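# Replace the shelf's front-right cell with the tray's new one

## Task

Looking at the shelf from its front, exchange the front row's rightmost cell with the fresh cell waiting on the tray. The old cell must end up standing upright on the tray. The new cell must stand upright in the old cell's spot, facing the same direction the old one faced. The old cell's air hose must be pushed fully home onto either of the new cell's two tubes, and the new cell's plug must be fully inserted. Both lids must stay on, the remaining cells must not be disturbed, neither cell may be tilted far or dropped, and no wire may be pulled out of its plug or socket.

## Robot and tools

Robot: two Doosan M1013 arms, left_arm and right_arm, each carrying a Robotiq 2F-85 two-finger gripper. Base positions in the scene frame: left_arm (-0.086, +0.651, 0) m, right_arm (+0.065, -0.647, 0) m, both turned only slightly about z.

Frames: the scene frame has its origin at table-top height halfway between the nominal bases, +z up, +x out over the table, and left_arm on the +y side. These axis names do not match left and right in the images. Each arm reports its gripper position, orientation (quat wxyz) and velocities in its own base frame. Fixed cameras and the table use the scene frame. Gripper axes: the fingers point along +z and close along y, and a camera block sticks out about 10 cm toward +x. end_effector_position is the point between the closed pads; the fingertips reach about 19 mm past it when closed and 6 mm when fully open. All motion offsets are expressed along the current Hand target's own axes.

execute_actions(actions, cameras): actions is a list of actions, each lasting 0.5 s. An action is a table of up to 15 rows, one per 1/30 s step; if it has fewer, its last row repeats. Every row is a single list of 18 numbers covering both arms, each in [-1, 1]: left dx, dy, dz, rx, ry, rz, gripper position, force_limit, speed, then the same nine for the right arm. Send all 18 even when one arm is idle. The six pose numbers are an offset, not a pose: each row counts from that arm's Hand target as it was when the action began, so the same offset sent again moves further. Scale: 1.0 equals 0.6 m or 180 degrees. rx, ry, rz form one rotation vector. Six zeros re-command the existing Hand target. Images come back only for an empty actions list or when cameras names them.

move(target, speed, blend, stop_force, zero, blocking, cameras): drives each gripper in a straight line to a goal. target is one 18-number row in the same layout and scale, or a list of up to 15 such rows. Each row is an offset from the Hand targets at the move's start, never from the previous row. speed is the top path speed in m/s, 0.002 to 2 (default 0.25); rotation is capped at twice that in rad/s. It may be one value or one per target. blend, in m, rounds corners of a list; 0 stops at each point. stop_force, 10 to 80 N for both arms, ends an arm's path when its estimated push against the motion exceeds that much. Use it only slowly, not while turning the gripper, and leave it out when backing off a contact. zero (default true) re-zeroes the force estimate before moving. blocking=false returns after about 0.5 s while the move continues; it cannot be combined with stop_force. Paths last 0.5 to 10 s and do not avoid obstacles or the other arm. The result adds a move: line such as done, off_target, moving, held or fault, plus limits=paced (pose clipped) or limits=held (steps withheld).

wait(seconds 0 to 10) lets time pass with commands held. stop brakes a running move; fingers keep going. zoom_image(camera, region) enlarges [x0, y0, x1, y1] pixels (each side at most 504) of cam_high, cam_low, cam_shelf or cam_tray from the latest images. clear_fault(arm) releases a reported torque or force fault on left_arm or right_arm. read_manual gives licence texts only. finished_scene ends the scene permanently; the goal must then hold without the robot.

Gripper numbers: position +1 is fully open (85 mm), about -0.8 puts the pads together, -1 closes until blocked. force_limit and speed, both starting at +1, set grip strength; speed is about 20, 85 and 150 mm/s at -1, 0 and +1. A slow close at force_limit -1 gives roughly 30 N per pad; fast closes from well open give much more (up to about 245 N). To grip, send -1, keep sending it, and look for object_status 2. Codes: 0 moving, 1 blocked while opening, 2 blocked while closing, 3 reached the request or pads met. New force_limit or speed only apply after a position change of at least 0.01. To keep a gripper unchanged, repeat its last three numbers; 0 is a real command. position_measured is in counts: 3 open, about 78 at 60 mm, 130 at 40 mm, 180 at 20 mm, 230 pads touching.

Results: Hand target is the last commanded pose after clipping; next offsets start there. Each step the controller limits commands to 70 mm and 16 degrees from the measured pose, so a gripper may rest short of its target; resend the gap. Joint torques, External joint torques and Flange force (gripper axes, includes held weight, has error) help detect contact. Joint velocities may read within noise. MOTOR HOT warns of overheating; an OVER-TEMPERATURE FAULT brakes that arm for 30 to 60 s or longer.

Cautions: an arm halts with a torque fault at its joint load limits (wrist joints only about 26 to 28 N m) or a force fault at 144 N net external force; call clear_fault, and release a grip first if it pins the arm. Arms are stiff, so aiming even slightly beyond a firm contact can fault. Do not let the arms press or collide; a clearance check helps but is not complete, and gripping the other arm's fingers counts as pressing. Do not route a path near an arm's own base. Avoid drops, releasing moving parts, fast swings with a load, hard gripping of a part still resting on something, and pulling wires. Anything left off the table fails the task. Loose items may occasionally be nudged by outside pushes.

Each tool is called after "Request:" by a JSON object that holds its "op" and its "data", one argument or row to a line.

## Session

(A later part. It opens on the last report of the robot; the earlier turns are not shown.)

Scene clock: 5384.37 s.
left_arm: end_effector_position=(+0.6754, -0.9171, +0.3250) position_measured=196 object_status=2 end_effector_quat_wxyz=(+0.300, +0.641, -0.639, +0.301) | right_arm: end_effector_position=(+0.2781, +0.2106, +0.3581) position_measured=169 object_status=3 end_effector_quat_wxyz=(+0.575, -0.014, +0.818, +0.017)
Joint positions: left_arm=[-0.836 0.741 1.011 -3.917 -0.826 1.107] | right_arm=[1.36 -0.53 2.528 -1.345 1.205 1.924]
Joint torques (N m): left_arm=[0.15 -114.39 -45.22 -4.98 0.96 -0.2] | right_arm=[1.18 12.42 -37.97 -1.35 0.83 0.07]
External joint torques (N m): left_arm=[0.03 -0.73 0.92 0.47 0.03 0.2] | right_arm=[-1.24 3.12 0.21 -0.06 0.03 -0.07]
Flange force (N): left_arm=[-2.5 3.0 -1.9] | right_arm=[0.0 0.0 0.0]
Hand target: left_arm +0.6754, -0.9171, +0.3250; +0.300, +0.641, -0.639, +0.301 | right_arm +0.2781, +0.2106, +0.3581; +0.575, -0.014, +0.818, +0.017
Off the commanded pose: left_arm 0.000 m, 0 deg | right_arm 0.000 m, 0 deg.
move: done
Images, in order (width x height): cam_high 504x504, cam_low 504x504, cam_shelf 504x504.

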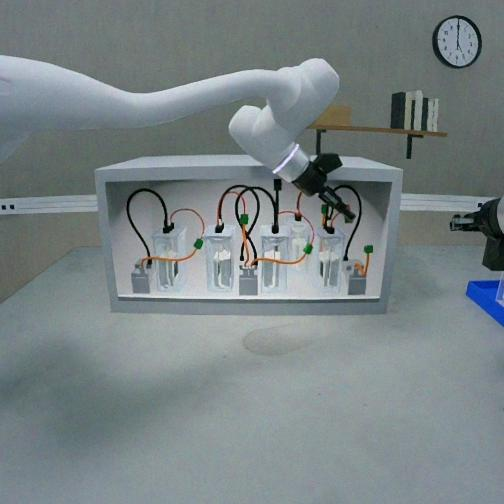

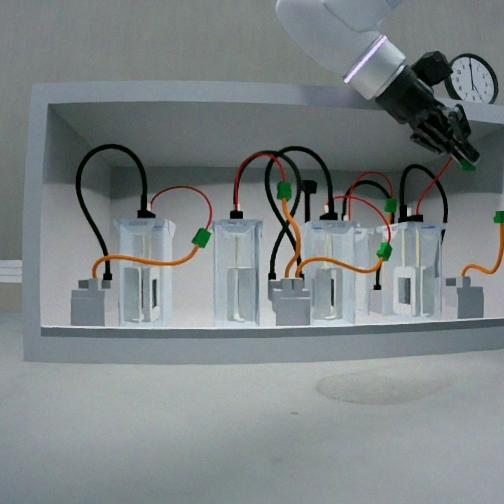

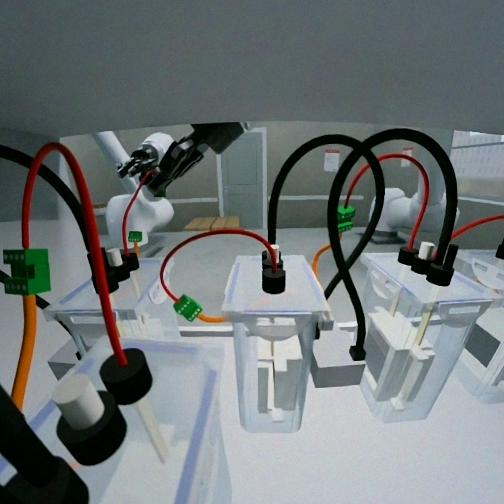

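Request:
{"op": "move", "data": {
  "target": [0,0,0,0,0,0,-1,0.3,-1,0.1363,0.202,0.3134,0,-0.1111,0,-0.2,0.6,-1],
  "speed": 0.12,
  "cameras": ["cam_low","cam_shelf","cam_high"]
}}

Request:
{"op": "zoom_image", "data": {
  "camera": "cam_shelf",
  "region": [110, 200, 170, 260]
}}

Request:
{"op": "zoom_image", "data": {
  "camera": "cam_high",
  "region": [340, 220, 420, 300]
}}

Scene clock: 5458.97 s.
left_arm: end_effector_position=(+0.6754, -0.9171, +0.3250) position_measured=196 object_status=2 end_effector_quat_wxyz=(+0.300, +0.641, -0.639, +0.301) | right_arm: end_effector_position=(+0.2890, +0.2209, +0.3466) position_measured=154 object_status=3 end_effector_quat_wxyz=(+0.586, -0.014, +0.810, +0.017)
Joint positions: left_arm=[-0.836 0.741 1.011 -3.917 -0.826 1.107] | right_arm=[1.33 -0.48 2.545 -1.409 1.175 1.999]
Joint torques (N m): left_arm=[0.11 -114.82 -45.14 -4.94 1.03 -0.12] | right_arm=[1.26 9.53 -36.59 -1.62 1.09 -0.09]
External joint torques (N m): left_arm=[-0.26 0.21 1.04 0.45 -0.05 0.12] | right_arm=[-1.26 2.4 0.34 0.01 -0.03 0.09]
Flange force (N): left_arm=[-1.9 2.2 -0.7] | right_arm=[1.8 4.1 7.5]
Hand target: left_arm +0.6754, -0.9171, +0.3250; +0.300, +0.641, -0.639, +0.301 | right_arm +0.2890, +0.2209, +0.3467; +0.586, -0.014, +0.810, +0.017 (not the last commanded pose)
Off the commanded pose: left_arm 0.000 m, 0 deg | right_arm 0.219 m, 18 deg.
move: held (right_arm; a check stopped the path); limits=held
pose unreachable (right arm): on one or more control steps of this call, first in action 0 (counted from 0), this arm could not follow its commanded pose, so it was not sent that pose on those steps. It may still have moved: this result reports where it is.
cause: moving toward the commanded pose would bring two parts of the arm too close to each other (joints 2 (shoulder) to 4 (forearm roll) lie between them).
Images, in order (width x height): cam_high 504x504, cam_low 504x504, cam_shelf 504x504.

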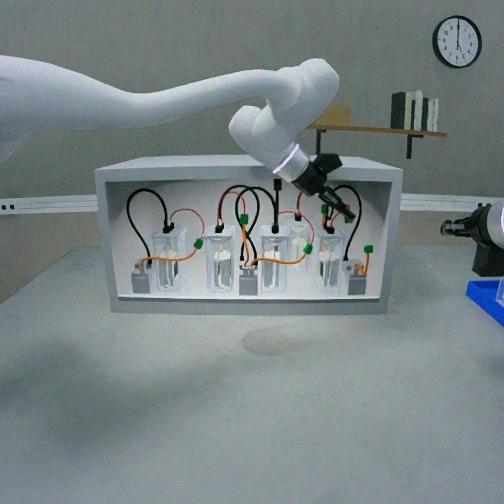

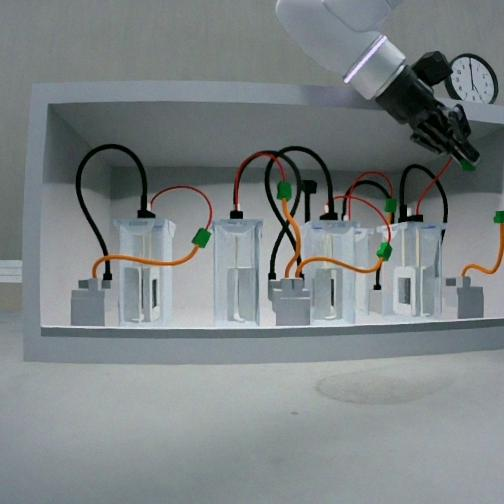

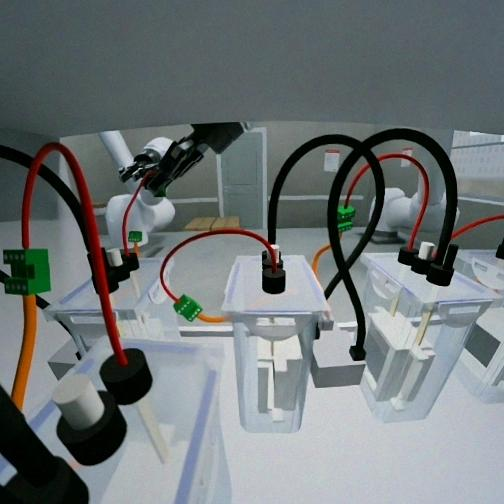

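Scaled by 8.400 from the camera's 504x504 image, which has a finer 720x720 frame.

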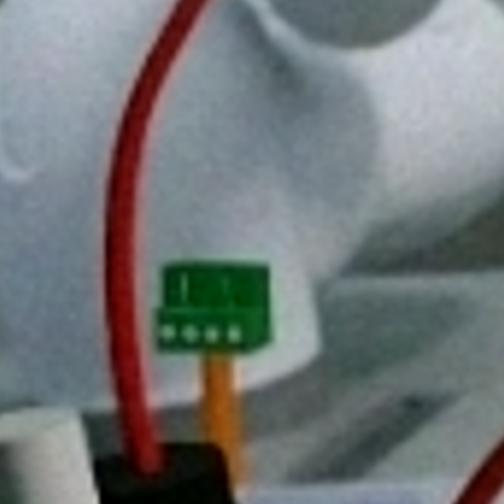

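Scaled by 6.300 from the camera's 504x504 image, which has a finer 720x720 frame.

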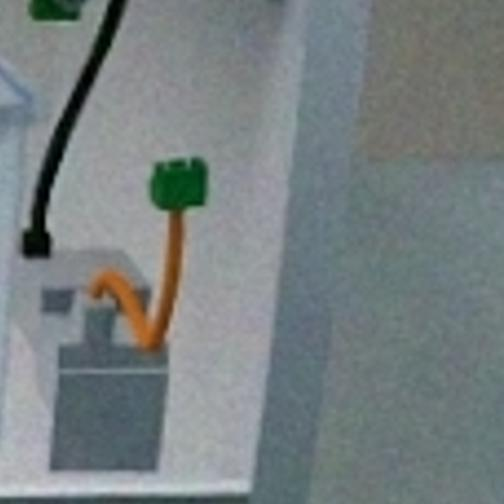

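Request:
{"op": "move", "data": {
  "target": [
    [0,0,0,0,0,0,-1,0.3,-1,-0.0817,0.13,0.1782,0,0,0,-0.2,0.6,-1],
    [0,0,0,0,0,0,-1,0.3,-1,0.1333,0.1857,0.2852,0,-0.1017,0,-0.2,0.6,-1]
  ],
  "speed": 0.12,
  "cameras": ["cam_low","cam_shelf","cam_high"]
}}

Request:
{"op": "zoom_image", "data": {
  "camera": "cam_shelf",
  "region": [110, 200, 170, 260]
}}

Request:
{"op": "zoom_image", "data": {
  "camera": "cam_high",
  "region": [340, 220, 420, 300]
}}

Scene clock: 5471.33 s.
left_arm: end_effector_position=(+0.6754, -0.9171, +0.3250) position_measured=196 object_status=2 end_effector_quat_wxyz=(+0.300, +0.641, -0.639, +0.301) | right_arm: end_effector_position=(+0.4215, +0.3395, +0.2184) position_measured=154 object_status=3 end_effector_quat_wxyz=(+0.707, -0.011, +0.707, +0.019)
Joint positions: left_arm=[-0.836 0.741 1.011 -3.917 -0.826 1.107] | right_arm=[1.086 0.283 2.534 -2.075 1.41 2.869]
Joint torques (N m): left_arm=[-0.31 -114.52 -45.28 -4.96 1 -0.12] | right_arm=[1.49 -42.4 -12.43 -1.46 2.57 0.02]
External joint torques (N m): left_arm=[-0.37 -0.95 0.88 0.45 -0.03 0.13] | right_arm=[-1.54 1.82 1.05 0.03 0.11 -0.02]
Flange force (N): left_arm=[-2.2 3.4 -1.9] | right_arm=[5.3 -2.4 3.5]
Hand target: left_arm +0.6754, -0.9171, +0.3250; +0.300, +0.641, -0.639, +0.301 | right_arm +0.4215, +0.3395, +0.2183; +0.707, -0.011, +0.707, +0.019
Off the commanded pose: left_arm 0.000 m, 0 deg | right_arm 0.000 m, 0 deg.
move: done
Images, in order (width x height): cam_high 504x504, cam_low 504x504, cam_shelf 504x504.

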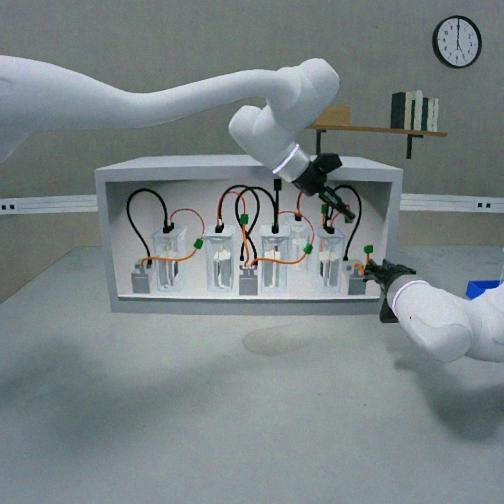

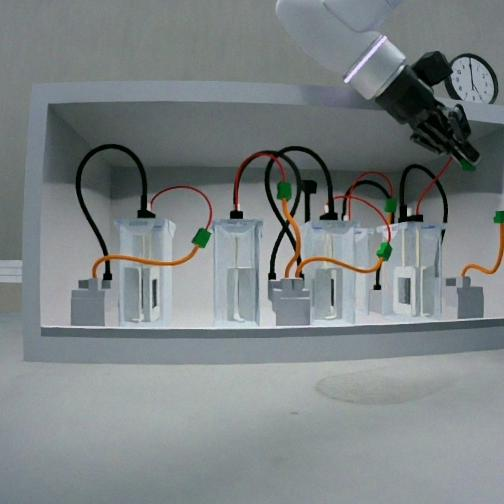

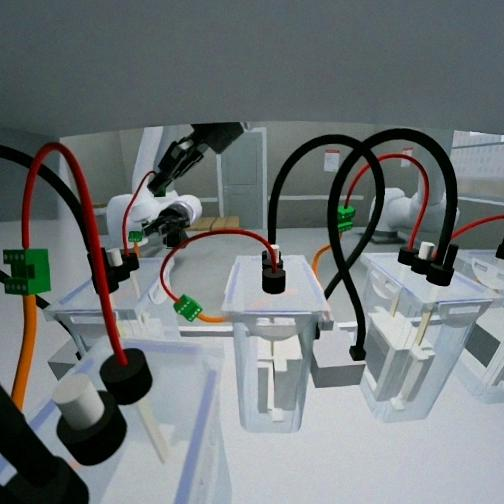

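Scaled by 8.400 from the camera's 504x504 image, which has a finer 720x720 frame.

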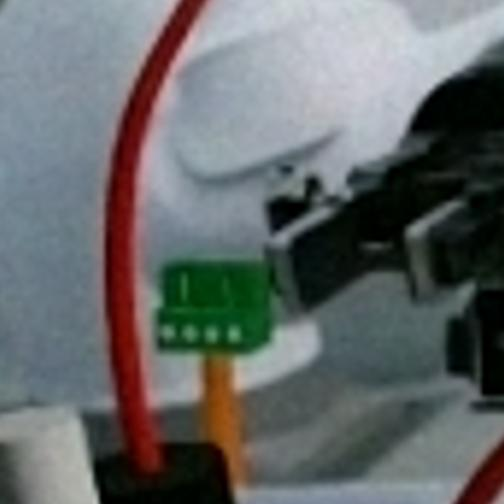

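Scaled by 6.300 from the camera's 504x504 image, which has a finer 720x720 frame.

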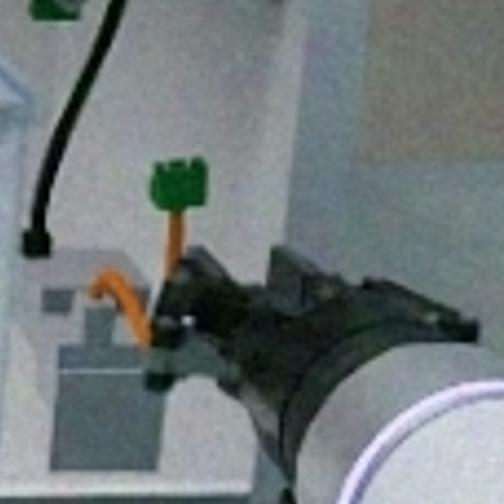

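Request:
{"op": "move", "data": {
  "target": [0,0,0,0,0,0,-1,0.3,-1,0,-0.003,0.0917,0,0,0,-0.2,0.6,-1],
  "speed": 0.08,
  "cameras": ["cam_low","cam_shelf","cam_high"]
}}

Request:
{"op": "zoom_image", "data": {
  "camera": "cam_shelf",
  "region": [115, 215, 165, 265]
}}

Request:
{"op": "zoom_image", "data": {
  "camera": "cam_high",
  "region": [350, 230, 400, 280]
}}

Request:
{"op": "zoom_image", "data": {
  "camera": "cam_low",
  "region": [464, 190, 504, 250]
}}

Scene clock: 5496.57 s.
left_arm: end_effector_position=(+0.6754, -0.9171, +0.3250) position_measured=196 object_status=2 end_effector_quat_wxyz=(+0.300, +0.641, -0.639, +0.301) | right_arm: end_effector_position=(+0.4765, +0.3401, +0.2183) position_measured=154 object_status=3 end_effector_quat_wxyz=(+0.707, -0.011, +0.707, +0.019)
Joint positions: left_arm=[-0.836 0.741 1.011 -3.917 -0.826 1.107] | right_arm=[0.958 0.305 2.489 -2.197 1.362 2.874]
Joint torques (N m): left_arm=[-0.25 -114.62 -45.18 -4.97 1.02 -0.16] | right_arm=[1.31 -44.95 -13.74 -1.58 2.76 0.1]
External joint torques (N m): left_arm=[0.78 -1.82 0.47 0.41 -0.04 0.16] | right_arm=[-1.32 0.58 0.82 -0.04 -0.08 -0.1]
Flange force (N): left_arm=[-2.3 2.7 -3.2] | right_arm=[1.3 -2.9 2.4]
Hand target: left_arm +0.6754, -0.9171, +0.3250; +0.300, +0.641, -0.639, +0.301 | right_arm +0.4765, +0.3401, +0.2183; +0.707, -0.011, +0.707, +0.019
Off the commanded pose: left_arm 0.000 m, 0 deg | right_arm 0.000 m, 0 deg.
move: done
Images, in order (width x height): cam_high 504x504, cam_low 504x504, cam_shelf 504x504.

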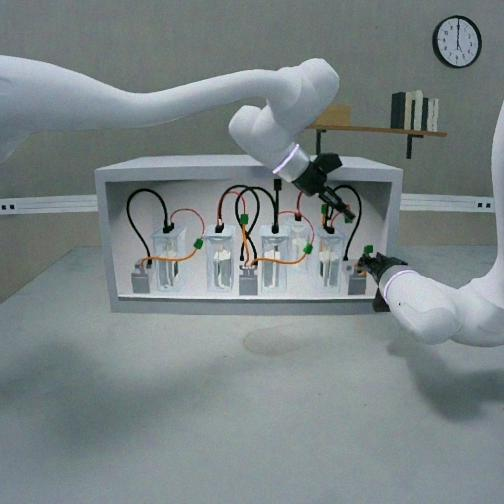

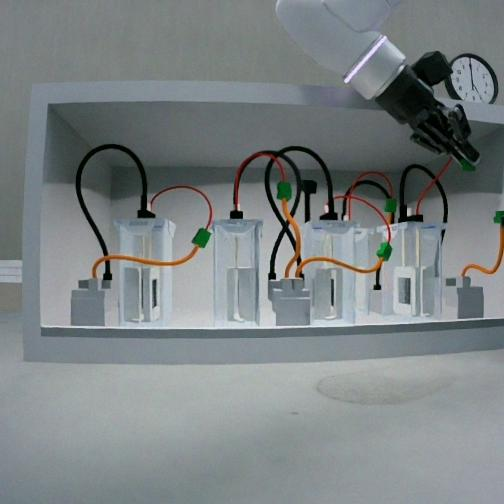

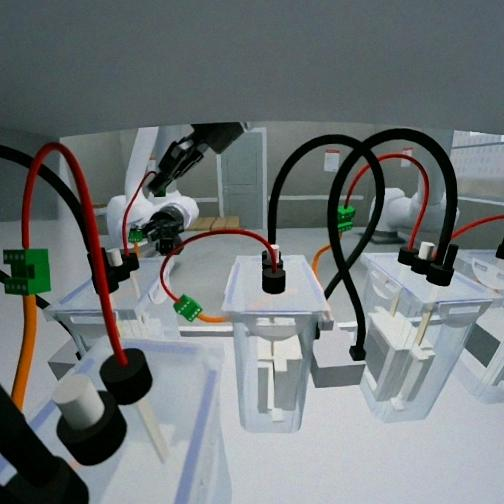

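Scaled by 10.080 from the camera's 504x504 image, which has a finer 720x720 frame.

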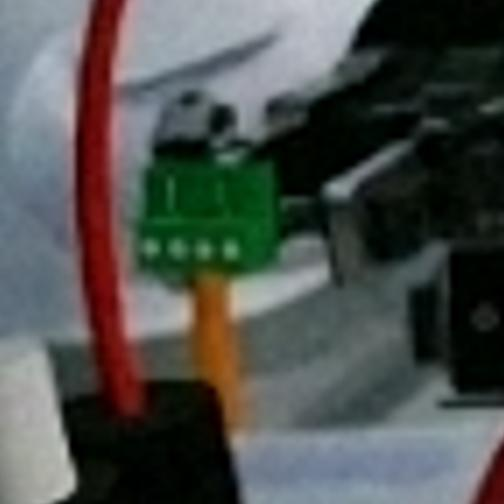

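Scaled by 10.080 from the camera's 504x504 image, which has a finer 720x720 frame.

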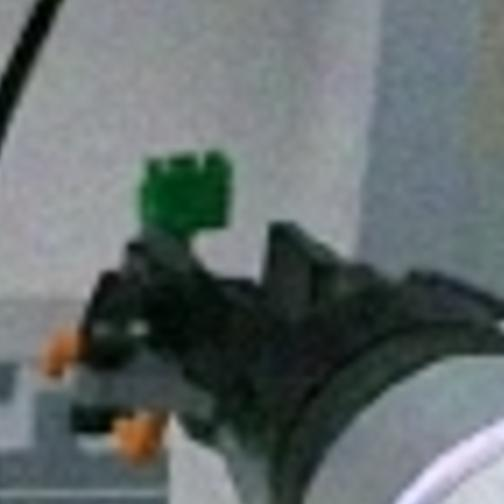

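Scaled by 8.400 from the camera's 504x504 image, which has a finer 720x720 frame.

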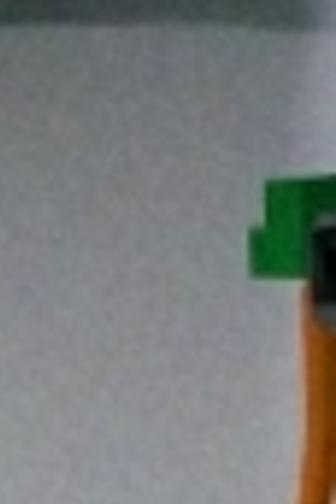

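Request:
{"op": "move", "data": {
  "target": [0,0,0,0,0,0,-1,0.3,-1,0,-0.002,0.0542,0,0,0,-0.2,0.6,-1],
  "speed": 0.04,
  "cameras": ["cam_low","cam_shelf","cam_high"]
}}

Request:
{"op": "zoom_image", "data": {
  "camera": "cam_shelf",
  "region": [115, 215, 155, 255]
}}

Request:
{"op": "zoom_image", "data": {
  "camera": "cam_high",
  "region": [350, 230, 390, 270]
}}

Request:
{"op": "zoom_image", "data": {
  "camera": "cam_low",
  "region": [464, 200, 504, 240]
}}

Scene clock: 5534.17 s.
left_arm: end_effector_position=(+0.6754, -0.9171, +0.3250) position_measured=196 object_status=2 end_effector_quat_wxyz=(+0.300, +0.641, -0.639, +0.301) | right_arm: end_effector_position=(+0.5091, +0.3402, +0.2183) position_measured=154 object_status=3 end_effector_quat_wxyz=(+0.707, -0.011, +0.707, +0.019)
Joint positions: left_arm=[-0.836 0.741 1.011 -3.917 -0.826 1.107] | right_arm=[0.891 0.321 2.458 -2.261 1.334 2.876]
Joint torques (N m): left_arm=[-0.16 -114.81 -45.22 -4.95 1.02 -0.17] | right_arm=[0.6 -47.89 -14.65 -1.66 2.64 0.1]
External joint torques (N m): left_arm=[0.28 -1.9 0.39 0.38 -0.03 0.17] | right_arm=[-0.61 1.24 0.78 -0.06 0.03 -0.1]
Flange force (N): left_arm=[-2.0 3.0 -3.0] | right_arm=[3.1 -1.3 1.1]
Hand target: left_arm +0.6754, -0.9171, +0.3250; +0.300, +0.641, -0.639, +0.301 | right_arm +0.5091, +0.3402, +0.2183; +0.707, -0.011, +0.707, +0.019
Off the commanded pose: left_arm 0.000 m, 0 deg | right_arm 0.000 m, 0 deg.
move: done
Images, in order (width x height): cam_high 504x504, cam_low 504x504, cam_shelf 504x504.

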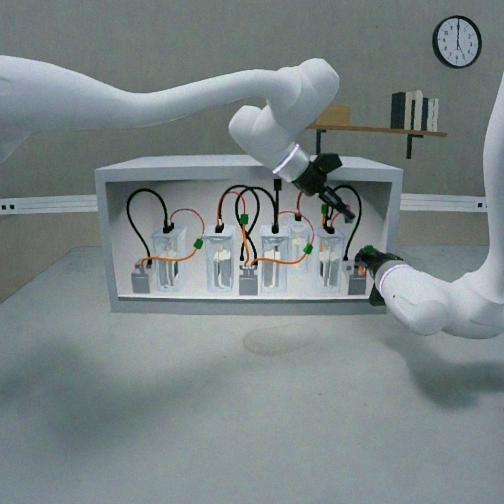

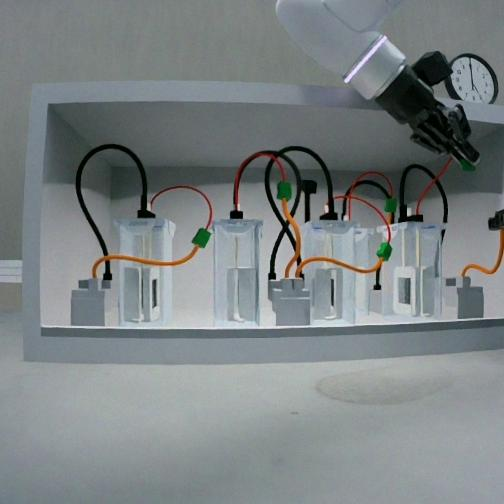

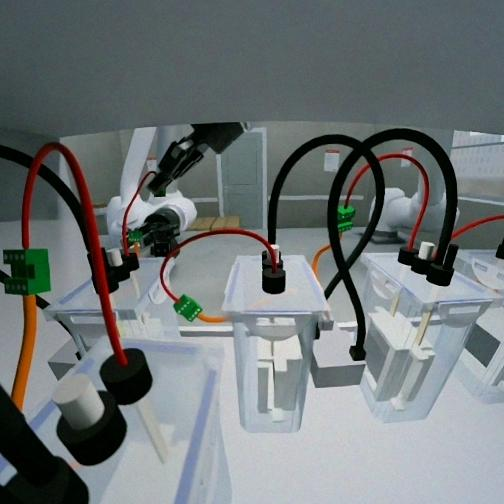

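Scaled by 12.600 from the camera's 504x504 image, which has a finer 720x720 frame.

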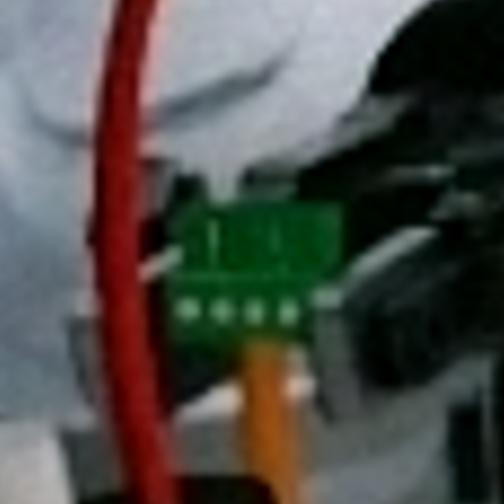

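Scaled by 12.600 from the camera's 504x504 image, which has a finer 720x720 frame.

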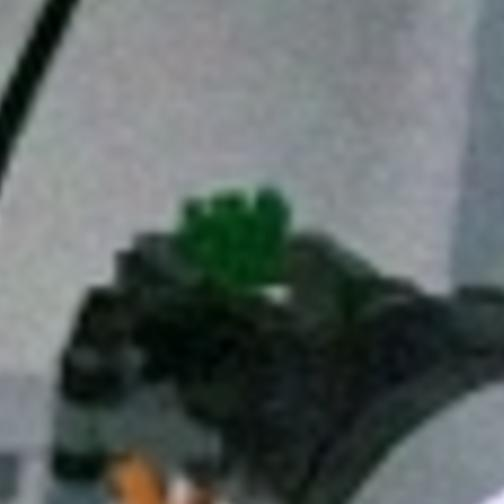

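Scaled by 12.600 from the camera's 504x504 image, which has a finer 720x720 frame.

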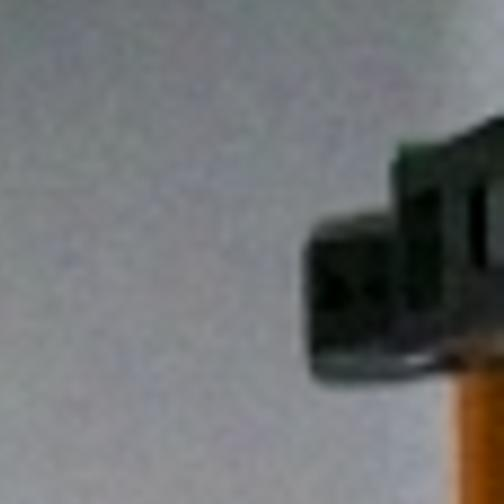

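Request:
{"op": "move", "data": {
  "target": [0,0,0,0,0,0,-1,0.3,-1,0.0042,0,0.0,0,0,0,-0.2,0.6,-1],
  "speed": 0.03
}}

Request:
{"op": "execute_actions", "data": {
  "actions": [
    [[0,0,0,0,0,0,-1,0.3,-1,0,0,0,0,0,0,-1,0.6,-1]],
    [[0,0,0,0,0,0,-1,0.3,-1,0,0,0,0,0,0,-1,0.6,-1]],
    [[0,0,0,0,0,0,-1,0.3,-1,0,0,0,0,0,0,-1,0.6,-1]]
  ],
  "cameras": ["cam_low","cam_shelf","cam_high"]
}}

Request:
{"op": "zoom_image", "data": {
  "camera": "cam_shelf",
  "region": [115, 215, 155, 255]
}}

Request:
{"op": "zoom_image", "data": {
  "camera": "cam_high",
  "region": [350, 230, 390, 270]
}}

Request:
{"op": "zoom_image", "data": {
  "camera": "cam_low",
  "region": [464, 200, 504, 240]
}}

Scene clock: 5558.17 s.
left_arm: end_effector_position=(+0.6754, -0.9171, +0.3250) position_measured=196 object_status=2 end_effector_quat_wxyz=(+0.300, +0.641, -0.639, +0.301) | right_arm: end_effector_position=(+0.5091, +0.3403, +0.2158) position_measured=154 object_status=3 end_effector_quat_wxyz=(+0.707, -0.011, +0.707, +0.019)
Joint positions: left_arm=[-0.836 0.741 1.011 -3.917 -0.826 1.107] | right_arm=[0.891 0.327 2.459 -2.262 1.339 2.881]
Joint torques (N m): left_arm=[-0.31 -114.59 -45.07 -4.99 1.02 -0.15] | right_arm=[0.53 -48.05 -14.33 -1.66 2.68 0.1]
External joint torques (N m): left_arm=[0.24 -1.06 0.59 0.46 -0.04 0.15] | right_arm=[-0.56 0.95 0.78 -0.03 0 -0.1]
Flange force (N): left_arm=[-1.8 2.4 -2.1] | right_arm=[2.3 -1.4 0.8]
Hand target: left_arm +0.6754, -0.9171, +0.3250; +0.300, +0.641, -0.639, +0.301 | right_arm +0.5091, +0.3403, +0.2158; +0.707, -0.011, +0.707, +0.019
Off the commanded pose: left_arm 0.000 m, 0 deg | right_arm 0.000 m, 0 deg.
move: done

Scene clock: 5559.87 s.
left_arm: end_effector_position=(+0.6754, -0.9171, +0.3250) position_measured=196 object_status=2 end_effector_quat_wxyz=(+0.300, +0.641, -0.639, +0.301) | right_arm: end_effector_position=(+0.5091, +0.3403, +0.2158) position_measured=180 object_status=2 end_effector_quat_wxyz=(+0.707, -0.011, +0.707, +0.019)
Joint positions: left_arm=[-0.836 0.741 1.011 -3.917 -0.826 1.107] | right_arm=[0.891 0.327 2.459 -2.262 1.339 2.881]
Joint torques (N m): left_arm=[-0.08 -114.58 -45.26 -4.97 0.97 -0.14] | right_arm=[0.5 -47.78 -14.29 -1.7 2.72 0.06]
External joint torques (N m): left_arm=[0.1 -1.18 0.75 0.44 0.01 0.14] | right_arm=[-0.58 1.09 0.72 0.01 -0.05 -0.06]
External joint torques at the end of the 1st action: left_arm=[-0.25 -1.21 0.51 0.43 -0.04 0.17] | right_arm=[-1.27 0.58 0.73 0.07 0.04 -0.01]
External joint torques at the end of the 2nd action: left_arm=[-0.12 -0.44 0.87 0.47 -0.03 0.12] | right_arm=[-1.37 1.15 0.85 0.03 0.06 -0.03]
Flange force (N): left_arm=[-2.3 3.1 -2.3] | right_arm=[2.6 -1.2 0.9]
Flange force at the end of the 1st action (N): left_arm=[-1.6 2.8 -2.0] | right_arm=[1.6 -2.7 1.8]
Flange force at the end of the 2nd action (N): left_arm=[-1.9 2.5 -1.4] | right_arm=[3.0 -2.7 2.2]
Hand target: left_arm +0.6754, -0.9171, +0.3250; +0.300, +0.641, -0.639, +0.301 | right_arm +0.5091, +0.3403, +0.2158; +0.707, -0.011, +0.707, +0.019
Off the commanded pose: left_arm 0.000 m, 0 deg | right_arm 0.000 m, 0 deg.
Images, in order (width x height): cam_high 504x504, cam_low 504x504, cam_shelf 504x504.

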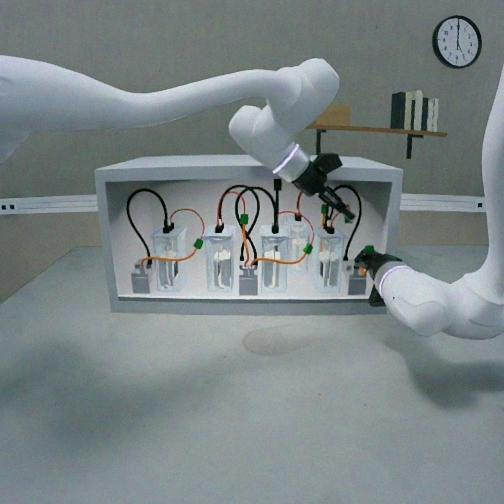

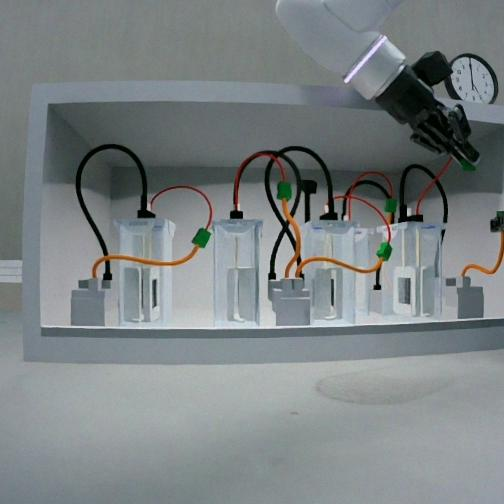

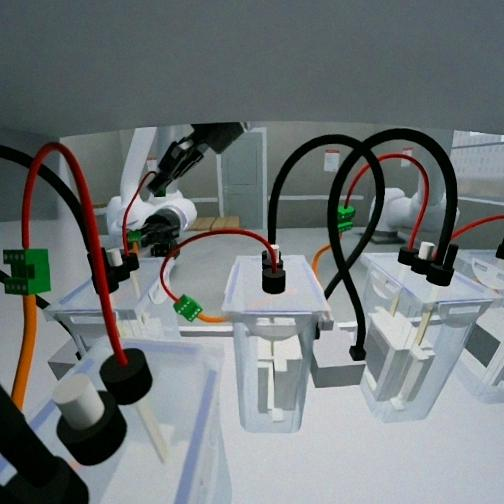

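Scaled by 12.600 from the camera's 504x504 image, which has a finer 720x720 frame.

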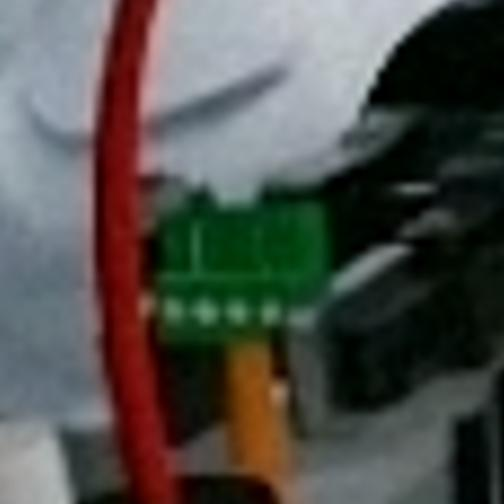

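Scaled by 12.600 from the camera's 504x504 image, which has a finer 720x720 frame.

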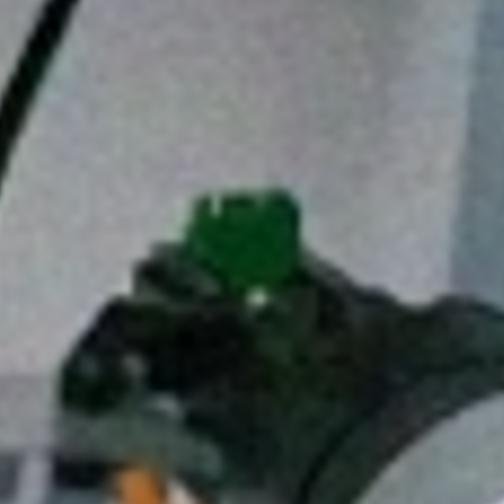

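Scaled by 12.600 from the camera's 504x504 image, which has a finer 720x720 frame.

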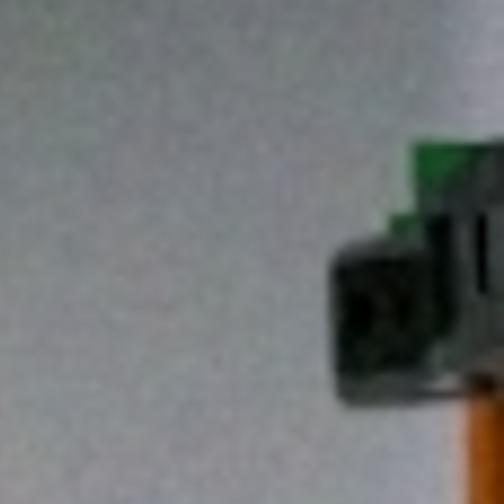

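Request:
{"op": "move", "data": {
  "target": [0.0052,0.0033,0.1368,0,0,0,-1,0.3,-1,0,0,0,0,0,0,-1,0.6,-1],
  "speed": 0.05,
  "cameras": ["cam_low","cam_shelf","cam_high"]
}}

Request:
{"op": "zoom_image", "data": {
  "camera": "cam_shelf",
  "region": [115, 205, 155, 245]
}}

Request:
{"op": "zoom_image", "data": {
  "camera": "cam_high",
  "region": [345, 220, 385, 260]
}}

Request:
{"op": "zoom_image", "data": {
  "camera": "cam_low",
  "region": [464, 180, 504, 220]
}}

Scene clock: 5613.67 s.
left_arm: end_effector_position=(+0.6736, -0.9823, +0.2751) position_measured=196 object_status=2 end_effector_quat_wxyz=(+0.300, +0.641, -0.639, +0.301) | right_arm: end_effector_position=(+0.5091, +0.3403, +0.2158) position_measured=180 object_status=2 end_effector_quat_wxyz=(+0.707, -0.011, +0.707, +0.019)
Joint positions: left_arm=[-0.88 0.849 0.907 -3.898 -0.793 1.068] | right_arm=[0.891 0.327 2.459 -2.262 1.339 2.881]
Joint torques (N m): left_arm=[-0.04 -122.18 -45.05 -5.01 0.95 -0.14] | right_arm=[1.43 -48.49 -14.23 -1.63 2.7 0.11]
External joint torques (N m): left_arm=[0.15 -2.27 0.29 0.47 0.11 0.14] | right_arm=[-1.47 1.47 0.64 -0.06 -0.01 -0.11]
Flange force (N): left_arm=[-2.1 3.6 -3.6] | right_arm=[3.5 -2.4 3.0]
Hand target: left_arm +0.6736, -0.9823, +0.2750; +0.300, +0.641, -0.639, +0.301 | right_arm +0.5091, +0.3403, +0.2158; +0.707, -0.011, +0.707, +0.019
Off the commanded pose: left_arm 0.000 m, 0 deg | right_arm 0.000 m, 0 deg.
move: done
Images, in order (width x height): cam_high 504x504, cam_low 504x504, cam_shelf 504x504.

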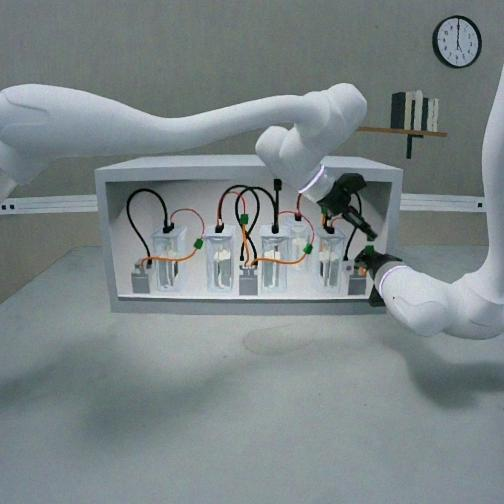

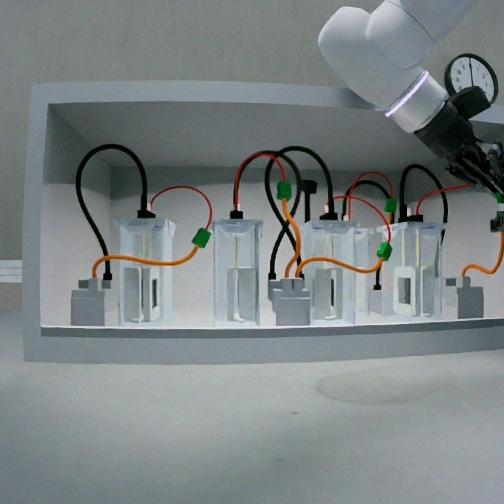

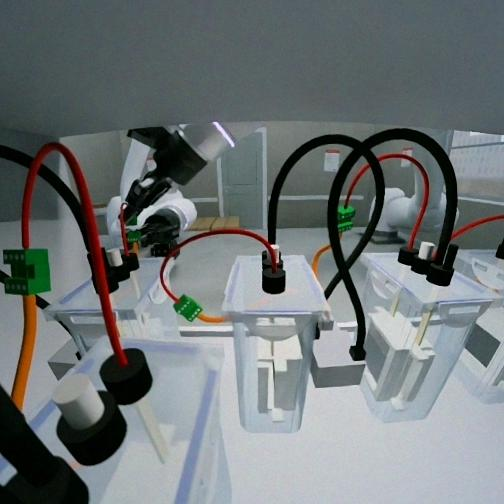

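Scaled by 12.600 from the camera's 504x504 image, which has a finer 720x720 frame.

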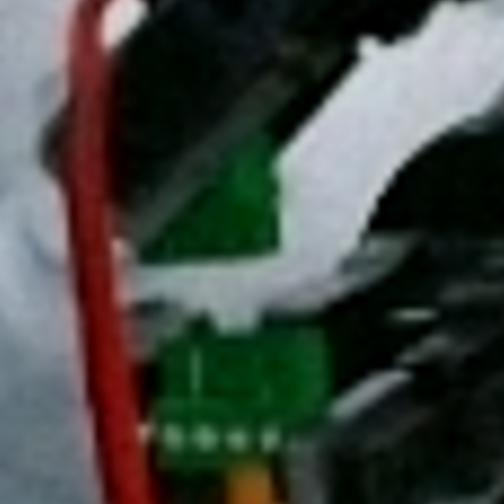

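Scaled by 12.600 from the camera's 504x504 image, which has a finer 720x720 frame.

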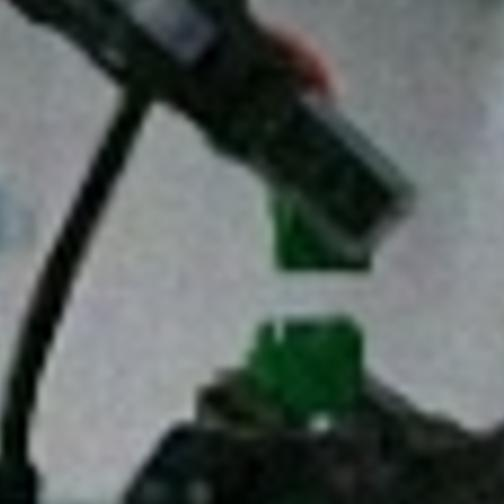

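Scaled by 12.600 from the camera's 504x504 image, which has a finer 720x720 frame.

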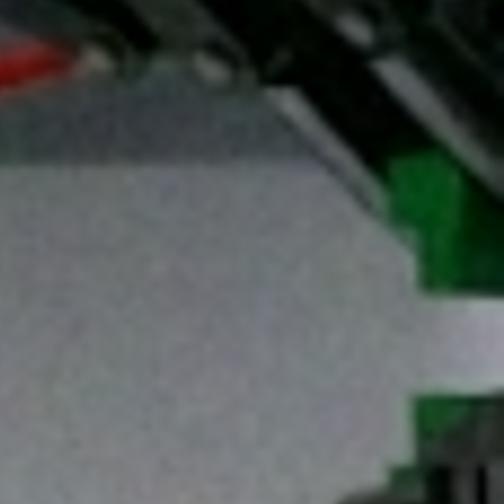

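Request:
{"op": "move", "data": {
  "target": [-0.01475,0.0027,0.0083,0,0,0,-1,0.3,-1,0,0,0,0,0,0,-1,0.6,-1],
  "speed": 0.02,
  "cameras": ["cam_low","cam_shelf","cam_high"]
}}

Request:
{"op": "zoom_image", "data": {
  "camera": "cam_shelf",
  "region": [120, 212, 150, 242]
}}

Request:
{"op": "zoom_image", "data": {
  "camera": "cam_high",
  "region": [355, 230, 385, 260]
}}

Request:
{"op": "zoom_image", "data": {
  "camera": "cam_low",
  "region": [474, 190, 504, 220]
}}

Scene clock: 5646.00 s.
left_arm: end_effector_position=(+0.6720, -0.9805, +0.2651) position_measured=196 object_status=2 end_effector_quat_wxyz=(+0.300, +0.641, -0.639, +0.301) | right_arm: end_effector_position=(+0.5091, +0.3403, +0.2158) position_measured=180 object_status=2 end_effector_quat_wxyz=(+0.707, -0.011, +0.707, +0.019)
Joint positions: left_arm=[-0.88 0.848 0.927 -3.911 -0.779 1.086] | right_arm=[0.891 0.327 2.459 -2.262 1.339 2.881]
Joint torques (N m): left_arm=[-0.75 -122.63 -45.05 -4.98 0.97 -0.13] | right_arm=[0.89 -48.09 -14.65 -1.7 2.68 0.07]
External joint torques (N m): left_arm=[1.04 -0.38 0.83 0.55 0.06 0.13] | right_arm=[-0.87 0.69 1.08 0.01 0.01 -0.07]
Flange force (N): left_arm=[-2.3 1.6 -2.1] | right_arm=[1.8 -2.5 0.8]
Hand target: left_arm +0.6720, -0.9805, +0.2650; +0.300, +0.641, -0.639, +0.301 | right_arm +0.5091, +0.3403, +0.2158; +0.707, -0.011, +0.707, +0.019
Off the commanded pose: left_arm 0.000 m, 0 deg | right_arm 0.000 m, 0 deg.
move: done
Images, in order (width x height): cam_high 504x504, cam_low 504x504, cam_shelf 504x504.

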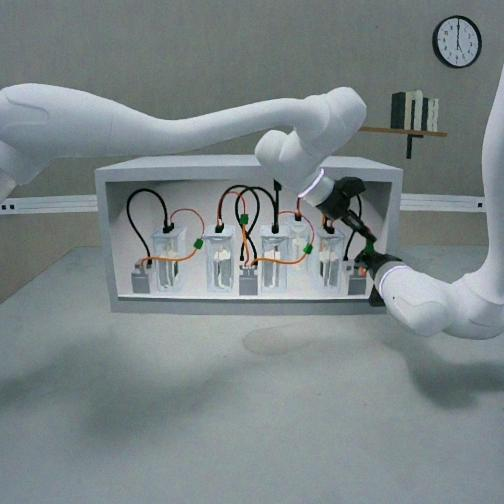

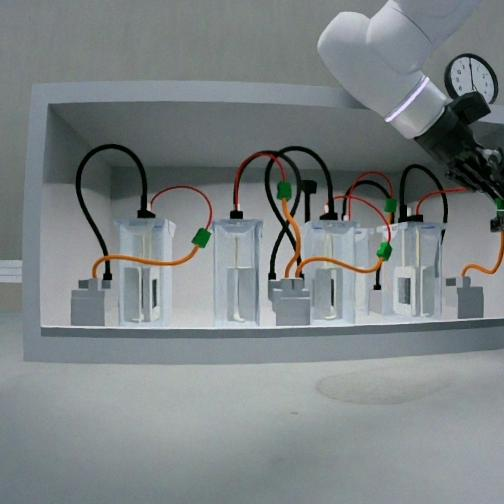

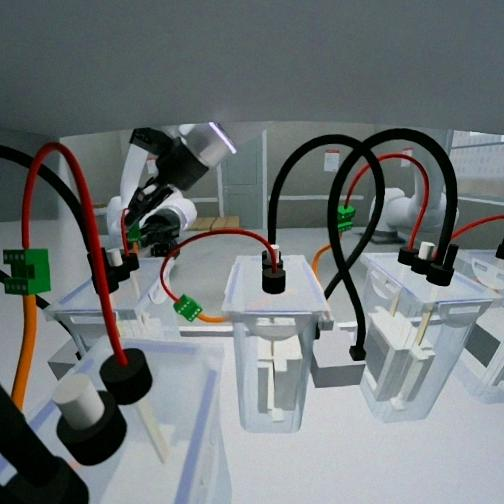

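Scaled by 16.800 from the camera's 504x504 image, which has a finer 720x720 frame.

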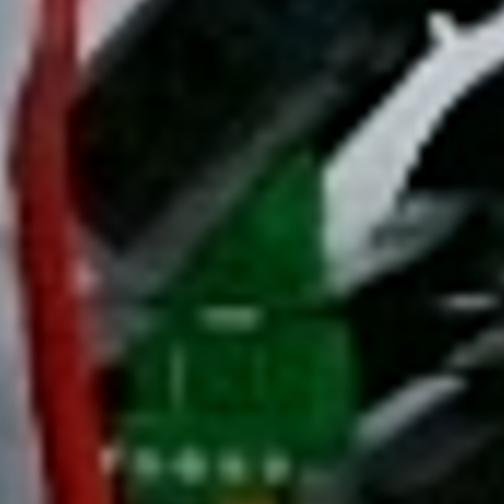

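Scaled by 16.800 from the camera's 504x504 image, which has a finer 720x720 frame.

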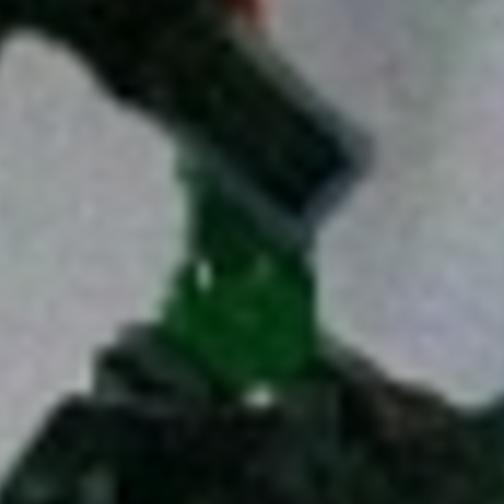

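Scaled by 16.800 from the camera's 504x504 image, which has a finer 720x720 frame.

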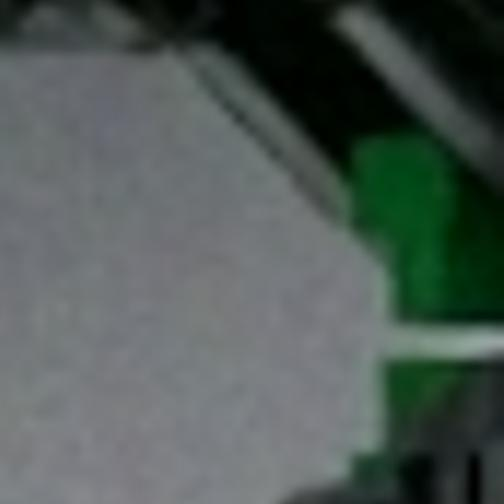

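Request:
{"op": "move", "data": {
  "target": [-0.0154,0,0.0128,0,0,0,-1,0.3,-1,0,0,0,0,0,0,-1,0.6,-1],
  "speed": 0.006,
  "stop_force": 10,
  "cameras": ["cam_low","cam_shelf","cam_high"]
}}

Request:
{"op": "zoom_image", "data": {
  "camera": "cam_shelf",
  "region": [120, 212, 150, 242]
}}

Request:
{"op": "zoom_image", "data": {
  "camera": "cam_high",
  "region": [355, 230, 385, 260]
}}

Request:
{"op": "zoom_image", "data": {
  "camera": "cam_low",
  "region": [474, 190, 504, 220]
}}

Scene clock: 5665.03 s.
left_arm: end_effector_position=(+0.6720, -0.9805, +0.2614) position_measured=196 object_status=2 end_effector_quat_wxyz=(+0.300, +0.641, -0.639, +0.301) | right_arm: end_effector_position=(+0.5091, +0.3402, +0.2157) position_measured=180 object_status=2 end_effector_quat_wxyz=(+0.707, -0.011, +0.707, +0.019)
Joint positions: left_arm=[-0.88 0.85 0.931 -3.915 -0.775 1.092] | right_arm=[0.891 0.327 2.459 -2.262 1.339 2.881]
Joint torques (N m): left_arm=[-3.19 -107.55 -36.36 -3.46 -0.28 -0.11] | right_arm=[2.16 -55.22 -19.94 -3.18 5.97 -0.04]
External joint torques (N m): left_arm=[3.2 -16.31 -8.12 -0.99 1.29 0.11] | right_arm=[-2.14 8.03 6.34 1.49 -3.29 0.04]
Flange force (N): left_arm=[6.1 1.4 -12.7] | right_arm=[14.8 -4.5 1.7]
Hand target: left_arm +0.6720, -0.9805, +0.2614; +0.300, +0.641, -0.639, +0.301 (not the last commanded pose) | right_arm +0.5091, +0.3403, +0.2158; +0.707, -0.011, +0.707, +0.019
Off the commanded pose: left_arm 0.008 m, 0 deg | right_arm 0.000 m, 0 deg.
move: contact (left_arm)
Images, in order (width x height): cam_high 504x504, cam_low 504x504, cam_shelf 504x504.

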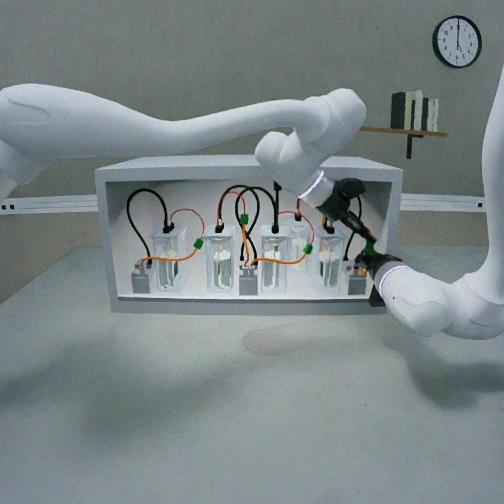

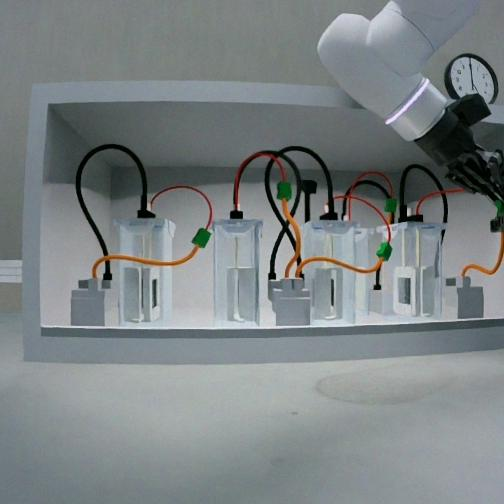

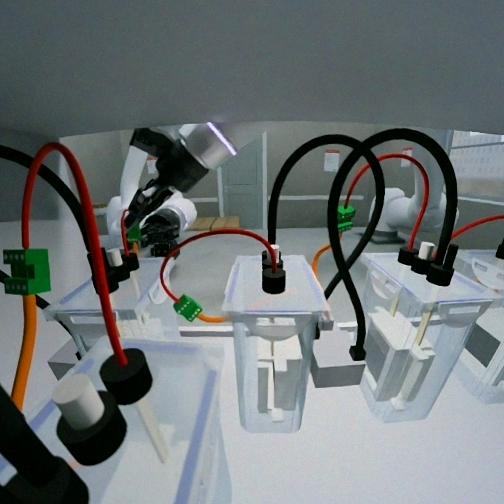

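Scaled by 16.800 from the camera's 504x504 image, which has a finer 720x720 frame.

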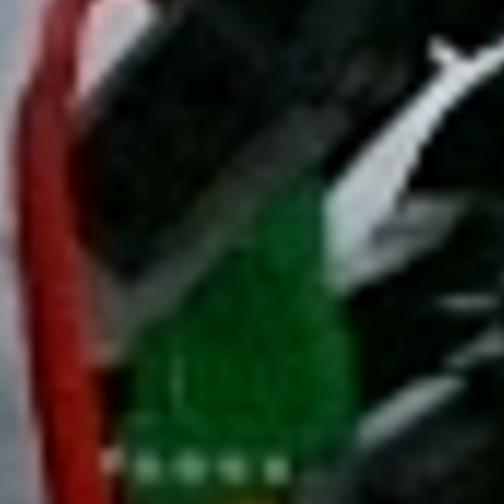

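Scaled by 16.800 from the camera's 504x504 image, which has a finer 720x720 frame.

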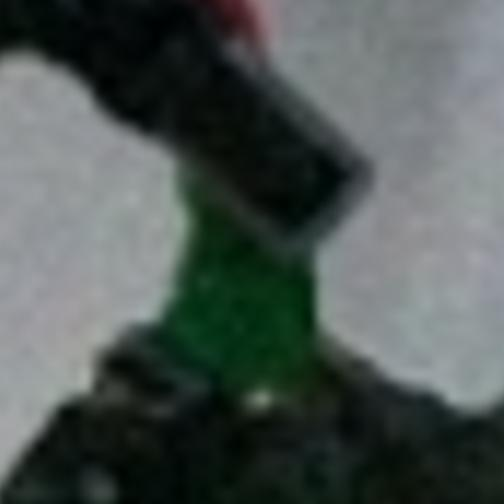

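Scaled by 16.800 from the camera's 504x504 image, which has a finer 720x720 frame.

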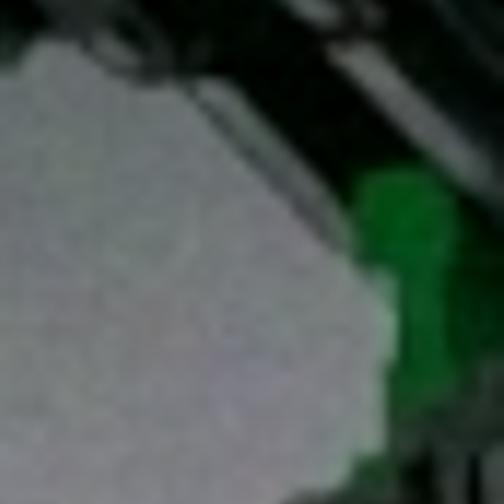

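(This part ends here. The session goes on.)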